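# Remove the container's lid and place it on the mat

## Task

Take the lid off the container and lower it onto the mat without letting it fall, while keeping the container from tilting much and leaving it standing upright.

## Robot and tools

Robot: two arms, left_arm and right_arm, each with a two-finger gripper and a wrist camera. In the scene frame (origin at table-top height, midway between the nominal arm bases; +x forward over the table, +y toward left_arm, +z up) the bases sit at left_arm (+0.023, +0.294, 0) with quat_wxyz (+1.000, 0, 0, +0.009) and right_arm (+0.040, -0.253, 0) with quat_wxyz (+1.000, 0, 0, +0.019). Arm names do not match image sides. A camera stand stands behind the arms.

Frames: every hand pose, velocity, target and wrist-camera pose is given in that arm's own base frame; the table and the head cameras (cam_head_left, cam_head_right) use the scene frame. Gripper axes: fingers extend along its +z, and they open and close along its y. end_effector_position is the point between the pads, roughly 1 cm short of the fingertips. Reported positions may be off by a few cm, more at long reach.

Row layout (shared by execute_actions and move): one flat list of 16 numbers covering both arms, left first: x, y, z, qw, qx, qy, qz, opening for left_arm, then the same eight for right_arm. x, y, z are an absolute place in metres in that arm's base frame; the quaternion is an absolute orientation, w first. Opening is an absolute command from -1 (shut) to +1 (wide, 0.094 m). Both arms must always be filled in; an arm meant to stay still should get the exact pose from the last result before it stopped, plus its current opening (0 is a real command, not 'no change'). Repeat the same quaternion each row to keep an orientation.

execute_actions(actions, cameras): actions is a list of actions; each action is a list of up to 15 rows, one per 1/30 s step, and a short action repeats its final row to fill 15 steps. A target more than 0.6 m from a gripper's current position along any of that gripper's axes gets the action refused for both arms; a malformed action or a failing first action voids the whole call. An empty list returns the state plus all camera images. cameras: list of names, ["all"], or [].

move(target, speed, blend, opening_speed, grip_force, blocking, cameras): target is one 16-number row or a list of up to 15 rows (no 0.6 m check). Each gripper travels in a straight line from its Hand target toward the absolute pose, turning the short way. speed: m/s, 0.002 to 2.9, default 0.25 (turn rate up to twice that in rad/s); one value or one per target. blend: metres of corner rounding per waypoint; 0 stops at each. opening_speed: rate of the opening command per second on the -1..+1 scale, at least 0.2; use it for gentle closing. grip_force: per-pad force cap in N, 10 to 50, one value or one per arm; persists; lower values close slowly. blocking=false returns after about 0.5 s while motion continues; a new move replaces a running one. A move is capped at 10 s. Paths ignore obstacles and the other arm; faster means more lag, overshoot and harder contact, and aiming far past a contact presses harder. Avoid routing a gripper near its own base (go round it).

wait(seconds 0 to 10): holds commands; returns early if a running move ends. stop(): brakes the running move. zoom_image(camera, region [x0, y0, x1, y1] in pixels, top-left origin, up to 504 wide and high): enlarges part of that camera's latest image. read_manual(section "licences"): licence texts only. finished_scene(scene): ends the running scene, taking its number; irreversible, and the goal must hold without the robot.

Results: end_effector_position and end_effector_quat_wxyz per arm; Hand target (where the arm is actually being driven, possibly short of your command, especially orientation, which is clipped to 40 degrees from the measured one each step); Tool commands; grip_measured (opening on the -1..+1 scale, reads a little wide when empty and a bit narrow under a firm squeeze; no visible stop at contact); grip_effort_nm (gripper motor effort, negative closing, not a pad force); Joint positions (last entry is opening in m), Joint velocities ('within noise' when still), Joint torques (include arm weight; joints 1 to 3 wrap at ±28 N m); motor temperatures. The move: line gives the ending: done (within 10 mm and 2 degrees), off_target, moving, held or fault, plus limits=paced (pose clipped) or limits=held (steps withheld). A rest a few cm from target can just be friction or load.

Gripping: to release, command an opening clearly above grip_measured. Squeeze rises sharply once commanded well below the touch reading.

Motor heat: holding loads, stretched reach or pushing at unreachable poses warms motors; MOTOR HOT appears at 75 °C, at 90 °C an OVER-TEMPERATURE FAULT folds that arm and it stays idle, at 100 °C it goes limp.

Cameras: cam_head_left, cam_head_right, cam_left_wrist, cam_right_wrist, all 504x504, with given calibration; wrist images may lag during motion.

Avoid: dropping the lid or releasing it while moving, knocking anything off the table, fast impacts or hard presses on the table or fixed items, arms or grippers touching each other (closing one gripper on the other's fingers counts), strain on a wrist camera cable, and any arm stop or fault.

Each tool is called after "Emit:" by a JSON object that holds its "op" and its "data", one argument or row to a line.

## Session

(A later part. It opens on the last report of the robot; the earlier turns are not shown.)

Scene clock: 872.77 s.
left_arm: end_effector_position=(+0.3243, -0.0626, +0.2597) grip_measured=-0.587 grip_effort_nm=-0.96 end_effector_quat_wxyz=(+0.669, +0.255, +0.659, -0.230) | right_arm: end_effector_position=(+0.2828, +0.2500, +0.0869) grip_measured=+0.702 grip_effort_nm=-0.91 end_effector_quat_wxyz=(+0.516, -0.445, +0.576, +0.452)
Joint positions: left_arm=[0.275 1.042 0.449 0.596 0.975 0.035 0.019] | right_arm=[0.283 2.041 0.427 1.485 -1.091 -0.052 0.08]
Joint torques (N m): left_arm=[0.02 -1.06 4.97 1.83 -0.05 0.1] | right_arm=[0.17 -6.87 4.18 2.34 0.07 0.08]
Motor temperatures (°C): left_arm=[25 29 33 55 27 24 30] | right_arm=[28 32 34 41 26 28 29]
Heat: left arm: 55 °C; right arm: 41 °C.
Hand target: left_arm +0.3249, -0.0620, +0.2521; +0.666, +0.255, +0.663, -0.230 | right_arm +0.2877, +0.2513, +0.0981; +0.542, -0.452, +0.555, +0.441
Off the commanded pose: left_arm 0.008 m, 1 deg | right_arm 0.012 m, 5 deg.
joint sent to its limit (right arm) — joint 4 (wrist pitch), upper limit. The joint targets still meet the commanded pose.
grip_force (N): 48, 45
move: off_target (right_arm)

Emit:
{"op": "move", "data": {
  "target": [
    [0.325,-0.062,0.264,0.6658,0.2545,0.6623,-0.2297,-0.8,0.288,0.2515,0.098,0.5495,-0.445,0.5495,0.445,0.1]
  ],
  "speed": 0.03
}}

Emit:
{"op": "move", "data": {
  "target": [0.325,-0.062,0.264,0.6658,0.2545,0.6623,-0.2297,-0.3,0.288,0.2515,0.098,0.5495,-0.445,0.5495,0.445,0.1],
  "speed": 0.03,
  "opening_speed": 0.4,
  "cameras": ["cam_right_wrist","cam_left_wrist"]
}}

Scene clock: 881.47 s.
left_arm: end_effector_position=(+0.3247, -0.0625, +0.2595) grip_measured=-0.587 grip_effort_nm=-0.97 end_effector_quat_wxyz=(+0.666, +0.253, +0.662, -0.232) | right_arm: end_effector_position=(+0.2828, +0.2500, +0.0869) grip_measured=+0.702 grip_effort_nm=-0.91 end_effector_quat_wxyz=(+0.516, -0.445, +0.576, +0.452)
Joint positions: left_arm=[0.275 1.042 0.455 0.58 0.976 0.037 0.019] | right_arm=[0.283 2.041 0.427 1.485 -1.091 -0.052 0.08]
Joint torques (N m): left_arm=[0.01 -2.95 7.34 1.36 -0.04 0.03] | right_arm=[0.2 -6.89 4.11 2.31 0.06 0.07]
Heat: left arm: 54 °C; right arm: 41 °C.
Hand target: left_arm +0.3249, -0.0620, +0.2640; +0.666, +0.254, +0.662, -0.230 | right_arm +0.2877, +0.2513, +0.0981; +0.542, -0.452, +0.555, +0.441
Off the commanded pose: left_arm 0.005 m, 0 deg | right_arm 0.012 m, 5 deg.
joint sent to its limit (right arm) — joint 4 (wrist pitch), upper limit. The joint targets still meet the commanded pose.
grip_force (N): 48, 45
move: off_target (right_arm)

Scene clock: 882.93 s.
left_arm: end_effector_position=(+0.3247, -0.0625, +0.2554) grip_measured=-0.303 grip_effort_nm=0.19 end_effector_quat_wxyz=(+0.660, +0.249, +0.669, -0.237) | right_arm: end_effector_position=(+0.2828, +0.2500, +0.0869) grip_measured=+0.702 grip_effort_nm=-0.91 end_effector_quat_wxyz=(+0.516, -0.445, +0.576, +0.452)
Joint positions: left_arm=[0.275 1.042 0.455 0.556 0.976 0.037 0.033] | right_arm=[0.283 2.041 0.427 1.485 -1.091 -0.052 0.08]
Joint torques (N m): left_arm=[0.02 -3.07 7.41 1.59 -0.03 0.03] | right_arm=[0.21 -6.94 4.12 2.3 0.05 0.08]
Heat: left arm: 54 °C; right arm: 41 °C.
Hand target: left_arm +0.3249, -0.0620, +0.2639; +0.666, +0.254, +0.662, -0.230 | right_arm +0.2877, +0.2513, +0.0981; +0.542, -0.452, +0.555, +0.441
Off the commanded pose: left_arm 0.009 m, 1 deg | right_arm 0.012 m, 5 deg.
joint sent to its limit (right arm) — joint 4 (wrist pitch), upper limit. The joint targets still meet the commanded pose.
grip_force (N): 48, 45
move: off_target (right_arm)
camera_calibration:
cam_left_wrist: T_world_to_cam=[[-0.657772, -0.744312, 0.115476, 0.131287], [-0.47898, 0.295021, -0.826765, 0.40262], [0.581304, -0.599134, -0.550567, 0.0113814], [0, 0, 0, 1]] pos_world=[0.272588, -0.0142436, 0.323978]
cam_right_wrist: T_world_to_cam=[[0.972212, -0.215585, 0.0912488, -0.236983], [-0.0565729, -0.594595, -0.802033, 0.249424], [0.227162, 0.774584, -0.590269, -0.112008], [0, 0, 0, 1]] pos_world=[0.269952, 0.183976, 0.155556]
Images, in order (width x height): cam_left_wrist 504x504, cam_right_wrist 504x504.

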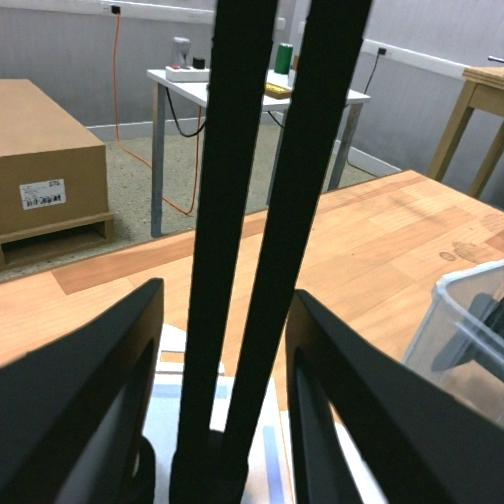

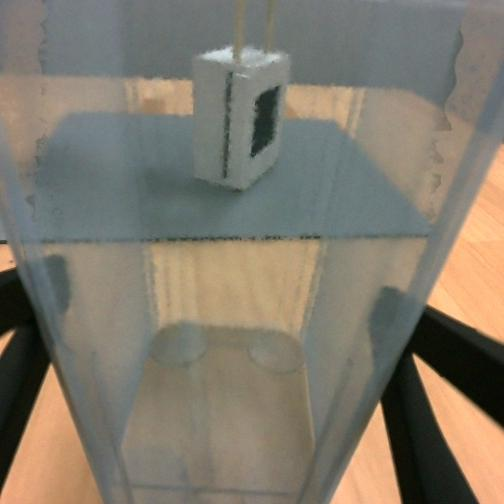

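Emit:
{"op": "move", "data": {
  "target": [0.325,-0.062,0.264,0.6658,0.2545,0.6623,-0.2297,0.1,0.288,0.2515,0.098,0.5495,-0.445,0.5495,0.445,0.1],
  "speed": 0.03,
  "opening_speed": 0.5,
  "cameras": ["cam_right_wrist","cam_left_wrist"]
}}

Scene clock: 888.80 s.
left_arm: end_effector_position=(+0.3247, -0.0625, +0.2554) grip_measured=+0.097 grip_effort_nm=0.19 end_effector_quat_wxyz=(+0.660, +0.249, +0.669, -0.237) | right_arm: end_effector_position=(+0.2828, +0.2500, +0.0869) grip_measured=+0.702 grip_effort_nm=-0.91 end_effector_quat_wxyz=(+0.516, -0.445, +0.576, +0.452)
Joint positions: left_arm=[0.275 1.042 0.455 0.556 0.976 0.037 0.052] | right_arm=[0.283 2.041 0.427 1.485 -1.091 -0.052 0.08]
Joint torques (N m): left_arm=[0.09 -3.14 7.41 1.6 0 0.05] | right_arm=[0.24 -6.91 4.07 2.29 0.09 0.07]
Heat: left arm: 54 °C; right arm: 41 °C.
Hand target: left_arm +0.3249, -0.0620, +0.2639; +0.666, +0.254, +0.662, -0.230 | right_arm +0.2877, +0.2513, +0.0981; +0.542, -0.452, +0.555, +0.441
Off the commanded pose: left_arm 0.009 m, 1 deg | right_arm 0.012 m, 5 deg.
joint sent to its limit (right arm) — joint 4 (wrist pitch), upper limit. The joint targets still meet the commanded pose.
grip_force (N): 48, 45
move: off_target (right_arm)
camera_calibration:
cam_left_wrist: T_world_to_cam=[[-0.657772, -0.744312, 0.115476, 0.131287], [-0.47898, 0.295021, -0.826765, 0.40262], [0.581304, -0.599134, -0.550567, 0.0113814], [0, 0, 0, 1]] pos_world=[0.272588, -0.0142436, 0.323978]
cam_right_wrist: T_world_to_cam=[[0.972212, -0.215585, 0.0912488, -0.236983], [-0.0565729, -0.594595, -0.802033, 0.249424], [0.227162, 0.774584, -0.590269, -0.112008], [0, 0, 0, 1]] pos_world=[0.269952, 0.183976, 0.155556]
Images, in order (width x height): cam_left_wrist 504x504, cam_right_wrist 504x504.

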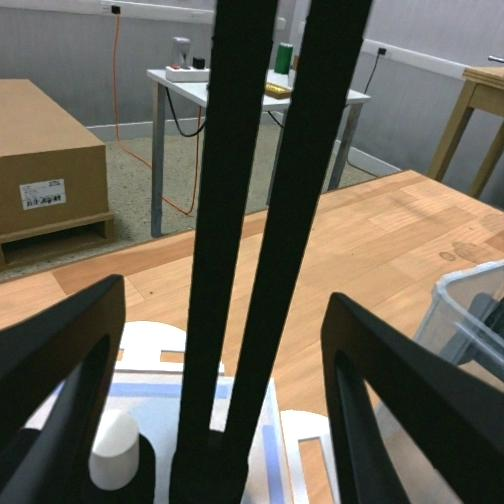

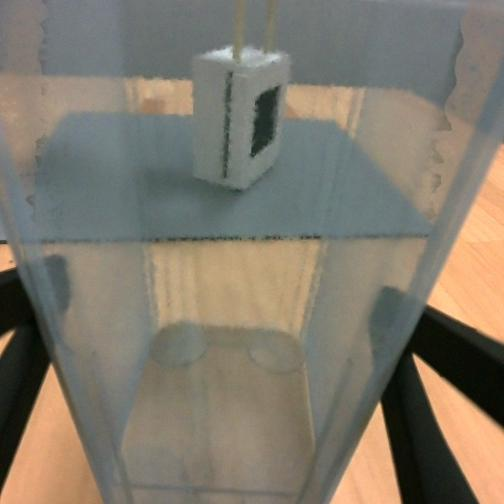

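Emit:
{"op": "zoom_image", "data": {
  "camera": "cam_left_wrist",
  "region": [0, 250, 504, 504]
}}

Emit:
{"op": "execute_actions", "data": {
  "actions": [],
  "cameras": ["cam_head_left","cam_head_right"]
}}

Emit:
{"op": "zoom_image", "data": {
  "camera": "cam_head_left",
  "region": [60, 150, 200, 290]
}}

Emit:
{"op": "zoom_image", "data": {
  "camera": "cam_head_right",
  "region": [60, 150, 200, 290]
}}

Scaled by 1.000.

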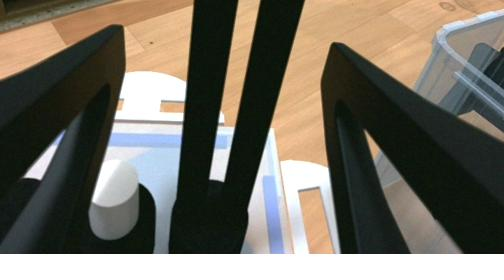

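Scene clock: 901.87 s.
left_arm: end_effector_position=(+0.3247, -0.0625, +0.2554) grip_measured=+0.097 grip_effort_nm=0.19 end_effector_quat_wxyz=(+0.660, +0.249, +0.669, -0.237) | right_arm: end_effector_position=(+0.2828, +0.2500, +0.0869) grip_measured=+0.702 grip_effort_nm=-0.92 end_effector_quat_wxyz=(+0.516, -0.445, +0.576, +0.452)
Joint positions: left_arm=[0.275 1.042 0.455 0.556 0.976 0.037 0.052] | right_arm=[0.283 2.041 0.427 1.485 -1.091 -0.052 0.08]
Joint velocities: within noise
Joint torques (N m): left_arm=[-0.01 -3.14 7.39 1.61 -0.02 0.04] | right_arm=[0.31 -6.91 4.23 2.31 0.06 0.08]
Motor temperatures (°C): left_arm=[25 29 32 53 27 24 29] | right_arm=[28 32 33 42 26 28 29]
Heat: left arm: 53 °C; right arm: 42 °C.
Hand target: left_arm +0.3249, -0.0620, +0.2639; +0.666, +0.254, +0.662, -0.230 | right_arm +0.2877, +0.2513, +0.0981; +0.542, -0.452, +0.555, +0.441
Tool commands: left_gripper/opening=+0.1 right_gripper/opening=+0.1
Off the commanded pose: left_arm 0.009 m, 1 deg | right_arm 0.012 m, 5 deg.
grip_force (N): 48, 45
Images, in order (width x height): cam_head_left 504x504, cam_head_right 504x504.

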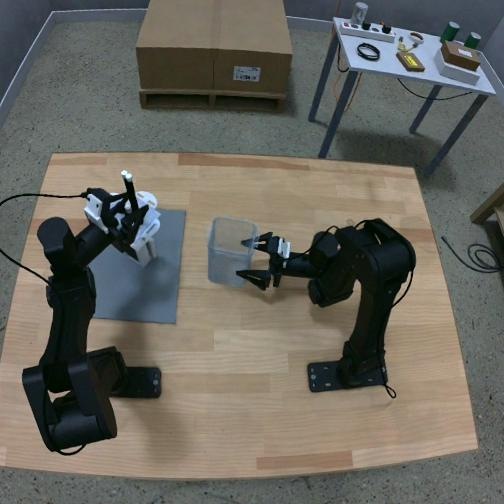

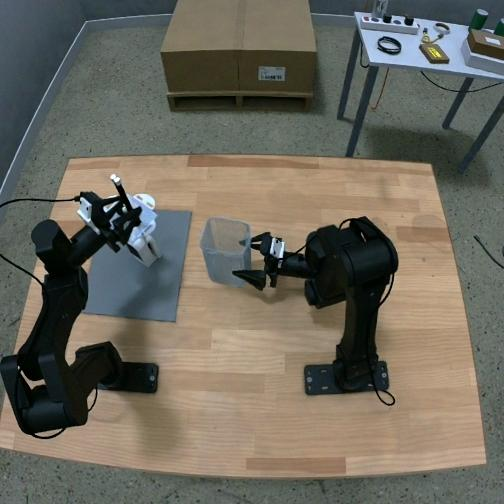

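Scaled by 3.600 from the camera's 504x504 image, which has a finer 720x720 frame.

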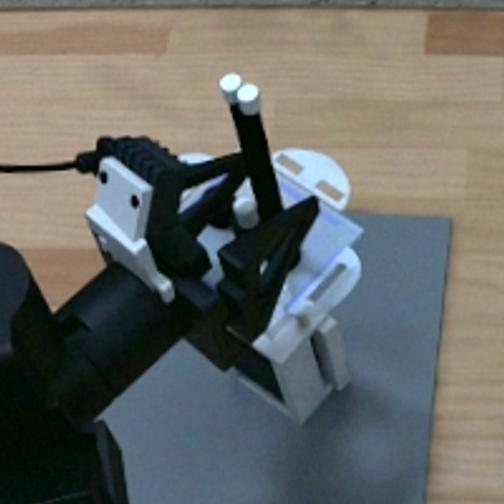

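Scaled by 3.600 from the camera's 504x504 image, which has a finer 720x720 frame.

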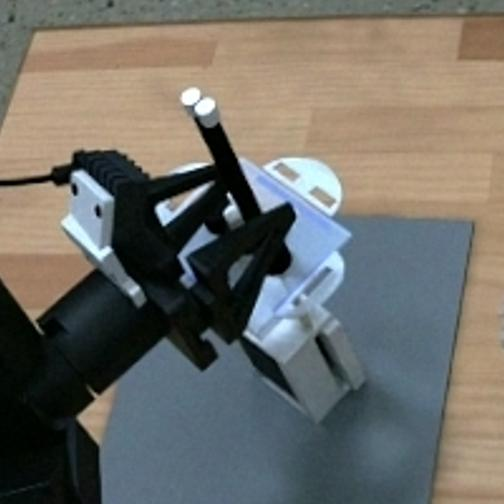

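Emit:
{"op": "move", "data": {
  "target": [
    [0.325,-0.062,0.274,0.6658,0.2545,0.6623,-0.2297,0.1,0.288,0.2515,0.098,0.5495,-0.445,0.5495,0.445,0.1],
    [0.287,-0.030,0.276,0.6658,0.2545,0.6623,-0.2297,0.1,0.288,0.2515,0.098,0.5495,-0.445,0.5495,0.445,0.1]
  ],
  "speed": 0.06,
  "blend": 0.004,
  "cameras": ["cam_right_wrist","cam_left_wrist"]
}}

Scene clock: 908.23 s.
left_arm: end_effector_position=(+0.2909, -0.0290, +0.2756) grip_measured=+0.097 grip_effort_nm=0.19 end_effector_quat_wxyz=(+0.665, +0.251, +0.664, -0.233) | right_arm: end_effector_position=(+0.2828, +0.2500, +0.0869) grip_measured=+0.702 grip_effort_nm=-0.91 end_effector_quat_wxyz=(+0.516, -0.445, +0.576, +0.452)
Joint positions: left_arm=[0.511 0.909 0.476 0.411 1.209 0.045 0.052] | right_arm=[0.283 2.041 0.427 1.485 -1.091 -0.052 0.08]
Joint torques (N m): left_arm=[0.47 -2.81 5.72 1.43 0.06 0.12] | right_arm=[0.16 -6.94 4.15 2.3 0.05 0.08]
Heat: left arm: 52 °C; right arm: 42 °C.
Hand target: left_arm +0.2872, -0.0300, +0.2759; +0.666, +0.254, +0.662, -0.230 | right_arm +0.2877, +0.2513, +0.0981; +0.542, -0.452, +0.555, +0.441
Off the commanded pose: left_arm 0.004 m, 1 deg | right_arm 0.012 m, 5 deg.
joint sent to its limit (right arm) — joint 4 (wrist pitch), upper limit. The joint targets still meet the commanded pose.
grip_force (N): 48, 45
move: off_target (right_arm)
camera_calibration:
cam_left_wrist: T_world_to_cam=[[-0.657237, -0.74673, 0.102145, 0.135179], [-0.466598, 0.296703, -0.833219, 0.39157], [0.591883, -0.595283, -0.543427, 0.0572604], [0, 0, 0, 1]] pos_world=[0.237659, 0.0188485, 0.343572]
cam_right_wrist: T_world_to_cam=[[0.972212, -0.215585, 0.0912488, -0.236983], [-0.0565729, -0.594595, -0.802033, 0.249424], [0.227162, 0.774584, -0.590269, -0.112008], [0, 0, 0, 1]] pos_world=[0.269952, 0.183976, 0.155556]
Images, in order (width x height): cam_left_wrist 504x504, cam_right_wrist 504x504.

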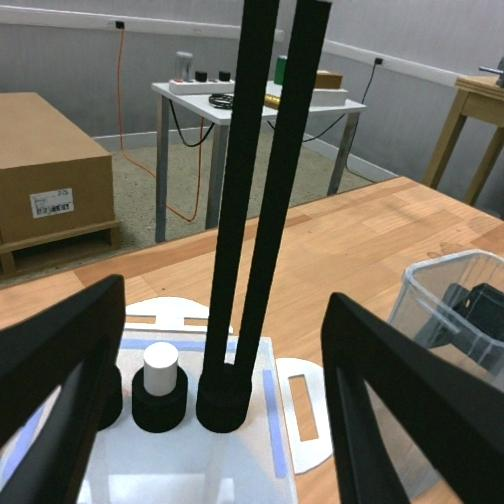

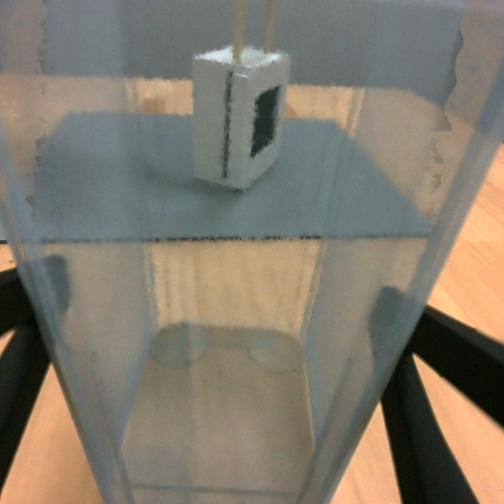

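Emit:
{"op": "move", "data": {
  "target": [
    [0.245,0.005,0.285,0.6658,0.2545,0.6623,-0.2297,0.1,0.288,0.2515,0.098,0.5495,-0.445,0.5495,0.445,0.98]
  ],
  "speed": 0.1,
  "opening_speed": 0.4,
  "cameras": ["cam_right_wrist","cam_left_wrist"]
}}

Scene clock: 916.30 s.
left_arm: end_effector_position=(+0.2481, +0.0065, +0.2770) grip_measured=+0.097 grip_effort_nm=0.19 end_effector_quat_wxyz=(+0.663, +0.242, +0.666, -0.241) | right_arm: end_effector_position=(+0.2831, +0.2499, +0.0869) grip_measured=+0.978 grip_effort_nm=0.14 end_effector_quat_wxyz=(+0.516, -0.444, +0.576, +0.452)
Joint positions: left_arm=[0.833 0.842 0.476 0.276 1.53 0.091 0.052] | right_arm=[0.283 2.041 0.427 1.485 -1.089 -0.052 0.093]
Joint torques (N m): left_arm=[0.62 -2.4 7.34 1.17 0.11 0.06] | right_arm=[0.2 -6.93 4.23 2.32 0.06 0.05]
Heat: left arm: 51 °C; right arm: 42 °C.
Hand target: left_arm +0.2451, +0.0048, +0.2848; +0.668, +0.254, +0.661, -0.230 | right_arm +0.2877, +0.2513, +0.0981; +0.542, -0.452, +0.555, +0.441
Off the commanded pose: left_arm 0.009 m, 2 deg | right_arm 0.012 m, 5 deg.
joint sent to its limit (right arm) — joint 4 (wrist pitch), upper limit. The joint targets still meet the commanded pose.
grip_force (N): 48, 45
move: off_target (right_arm)
camera_calibration:
cam_left_wrist: T_world_to_cam=[[-0.655871, -0.744456, 0.124975, 0.126665], [-0.476342, 0.279724, -0.833578, 0.364807], [0.585604, -0.60625, -0.538079, 0.104628], [0, 0, 0, 1]] pos_world=[0.195578, 0.0556824, 0.344563]
cam_right_wrist: T_world_to_cam=[[0.971828, -0.217435, 0.0909546, -0.236785], [-0.0579829, -0.594605, -0.801924, 0.249806], [0.228449, 0.774059, -0.590461, -0.112296], [0, 0, 0, 1]] pos_world=[0.270252, 0.183975, 0.155556]
Images, in order (width x height): cam_left_wrist 504x504, cam_right_wrist 504x504.

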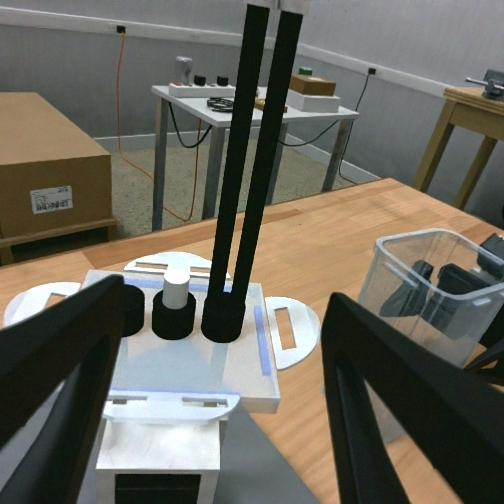

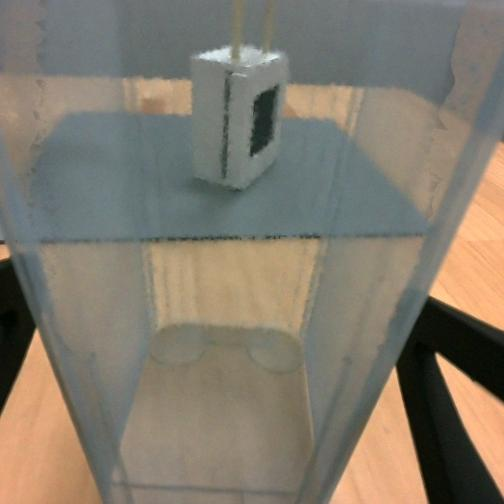

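Emit:
{"op": "move", "data": {
  "target": [
    [0.245,0.005,0.285,0.6658,0.2545,0.6623,-0.2297,0.1,0.255,0.12,0.102,0.5495,-0.445,0.5495,0.445,0.98]
  ],
  "speed": 0.08,
  "cameras": ["all"]
}}

Scene clock: 922.07 s.
left_arm: end_effector_position=(+0.2480, +0.0064, +0.2758) grip_measured=+0.097 grip_effort_nm=0.19 end_effector_quat_wxyz=(+0.663, +0.241, +0.666, -0.242) | right_arm: end_effector_position=(+0.2589, +0.1215, +0.0945) grip_measured=+0.978 grip_effort_nm=0.14 end_effector_quat_wxyz=(+0.550, -0.414, +0.575, +0.441)
Joint positions: left_arm=[0.833 0.842 0.476 0.26 1.53 0.103 0.052] | right_arm=[-0.248 1.968 0.261 1.48 -1.547 -0.174 0.093]
Joint torques (N m): left_arm=[0.54 -2.37 7.5 1.17 0.11 0.08] | right_arm=[-0.59 -8.68 1.92 1.46 -0.25 -0.14]
Heat: left arm: 50 °C; right arm: 42 °C.
Hand target: left_arm +0.2451, +0.0048, +0.2848; +0.668, +0.254, +0.661, -0.230 | right_arm +0.2553, +0.1209, +0.1015; +0.561, -0.431, +0.561, +0.430
Off the commanded pose: left_arm 0.010 m, 2 deg | right_arm 0.009 m, 5 deg.
joint sent to its limit (right arm) — joint 5 (wrist yaw), lower limit. The joint targets are off in orientation, not in position.
grip_force (N): 48, 45
move: off_target (right_arm)
camera_calibration:
cam_left_wrist: T_world_to_cam=[[-0.655572, -0.744132, 0.128426, 0.1257], [-0.478577, 0.277873, -0.832917, 0.364141], [0.584114, -0.607499, -0.53829, 0.104418], [0, 0, 0, 1]] pos_world=[0.195683, 0.0557862, 0.343363]
cam_right_wrist: T_world_to_cam=[[0.950135, -0.2953, 0.100203, -0.227661], [-0.0826806, -0.548389, -0.832126, 0.181721], [0.300677, 0.782347, -0.545459, -0.0268744], [0, 0, 0, 1]] pos_world=[0.239414, 0.0534507, 0.159368]

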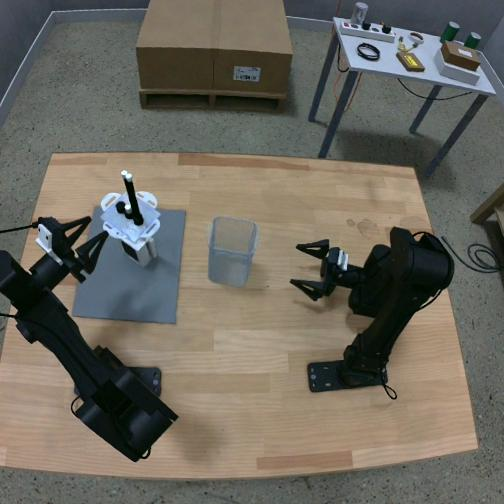

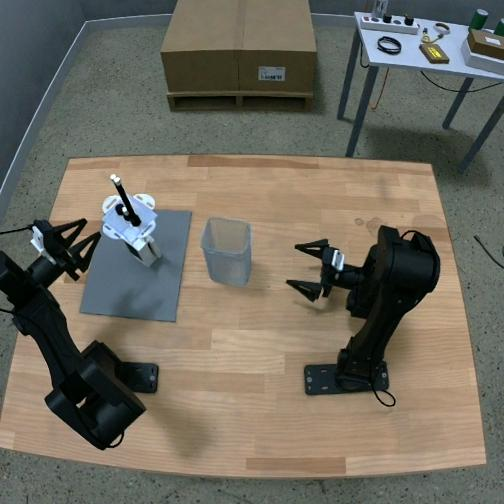

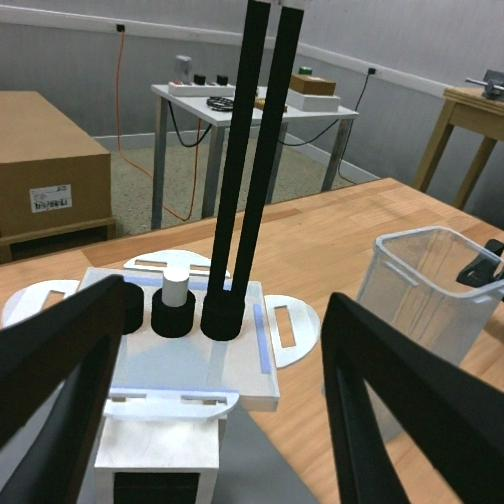

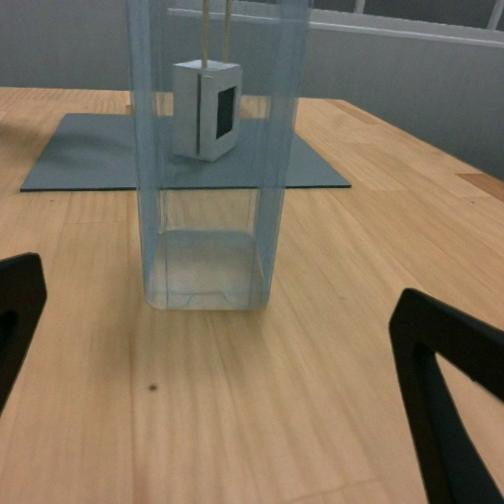

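Everything stands upright, clear of the robot.

Emit:
{"op": "finished_scene", "data": {
  "scene": 2
}}

The scene is finished: the task was done.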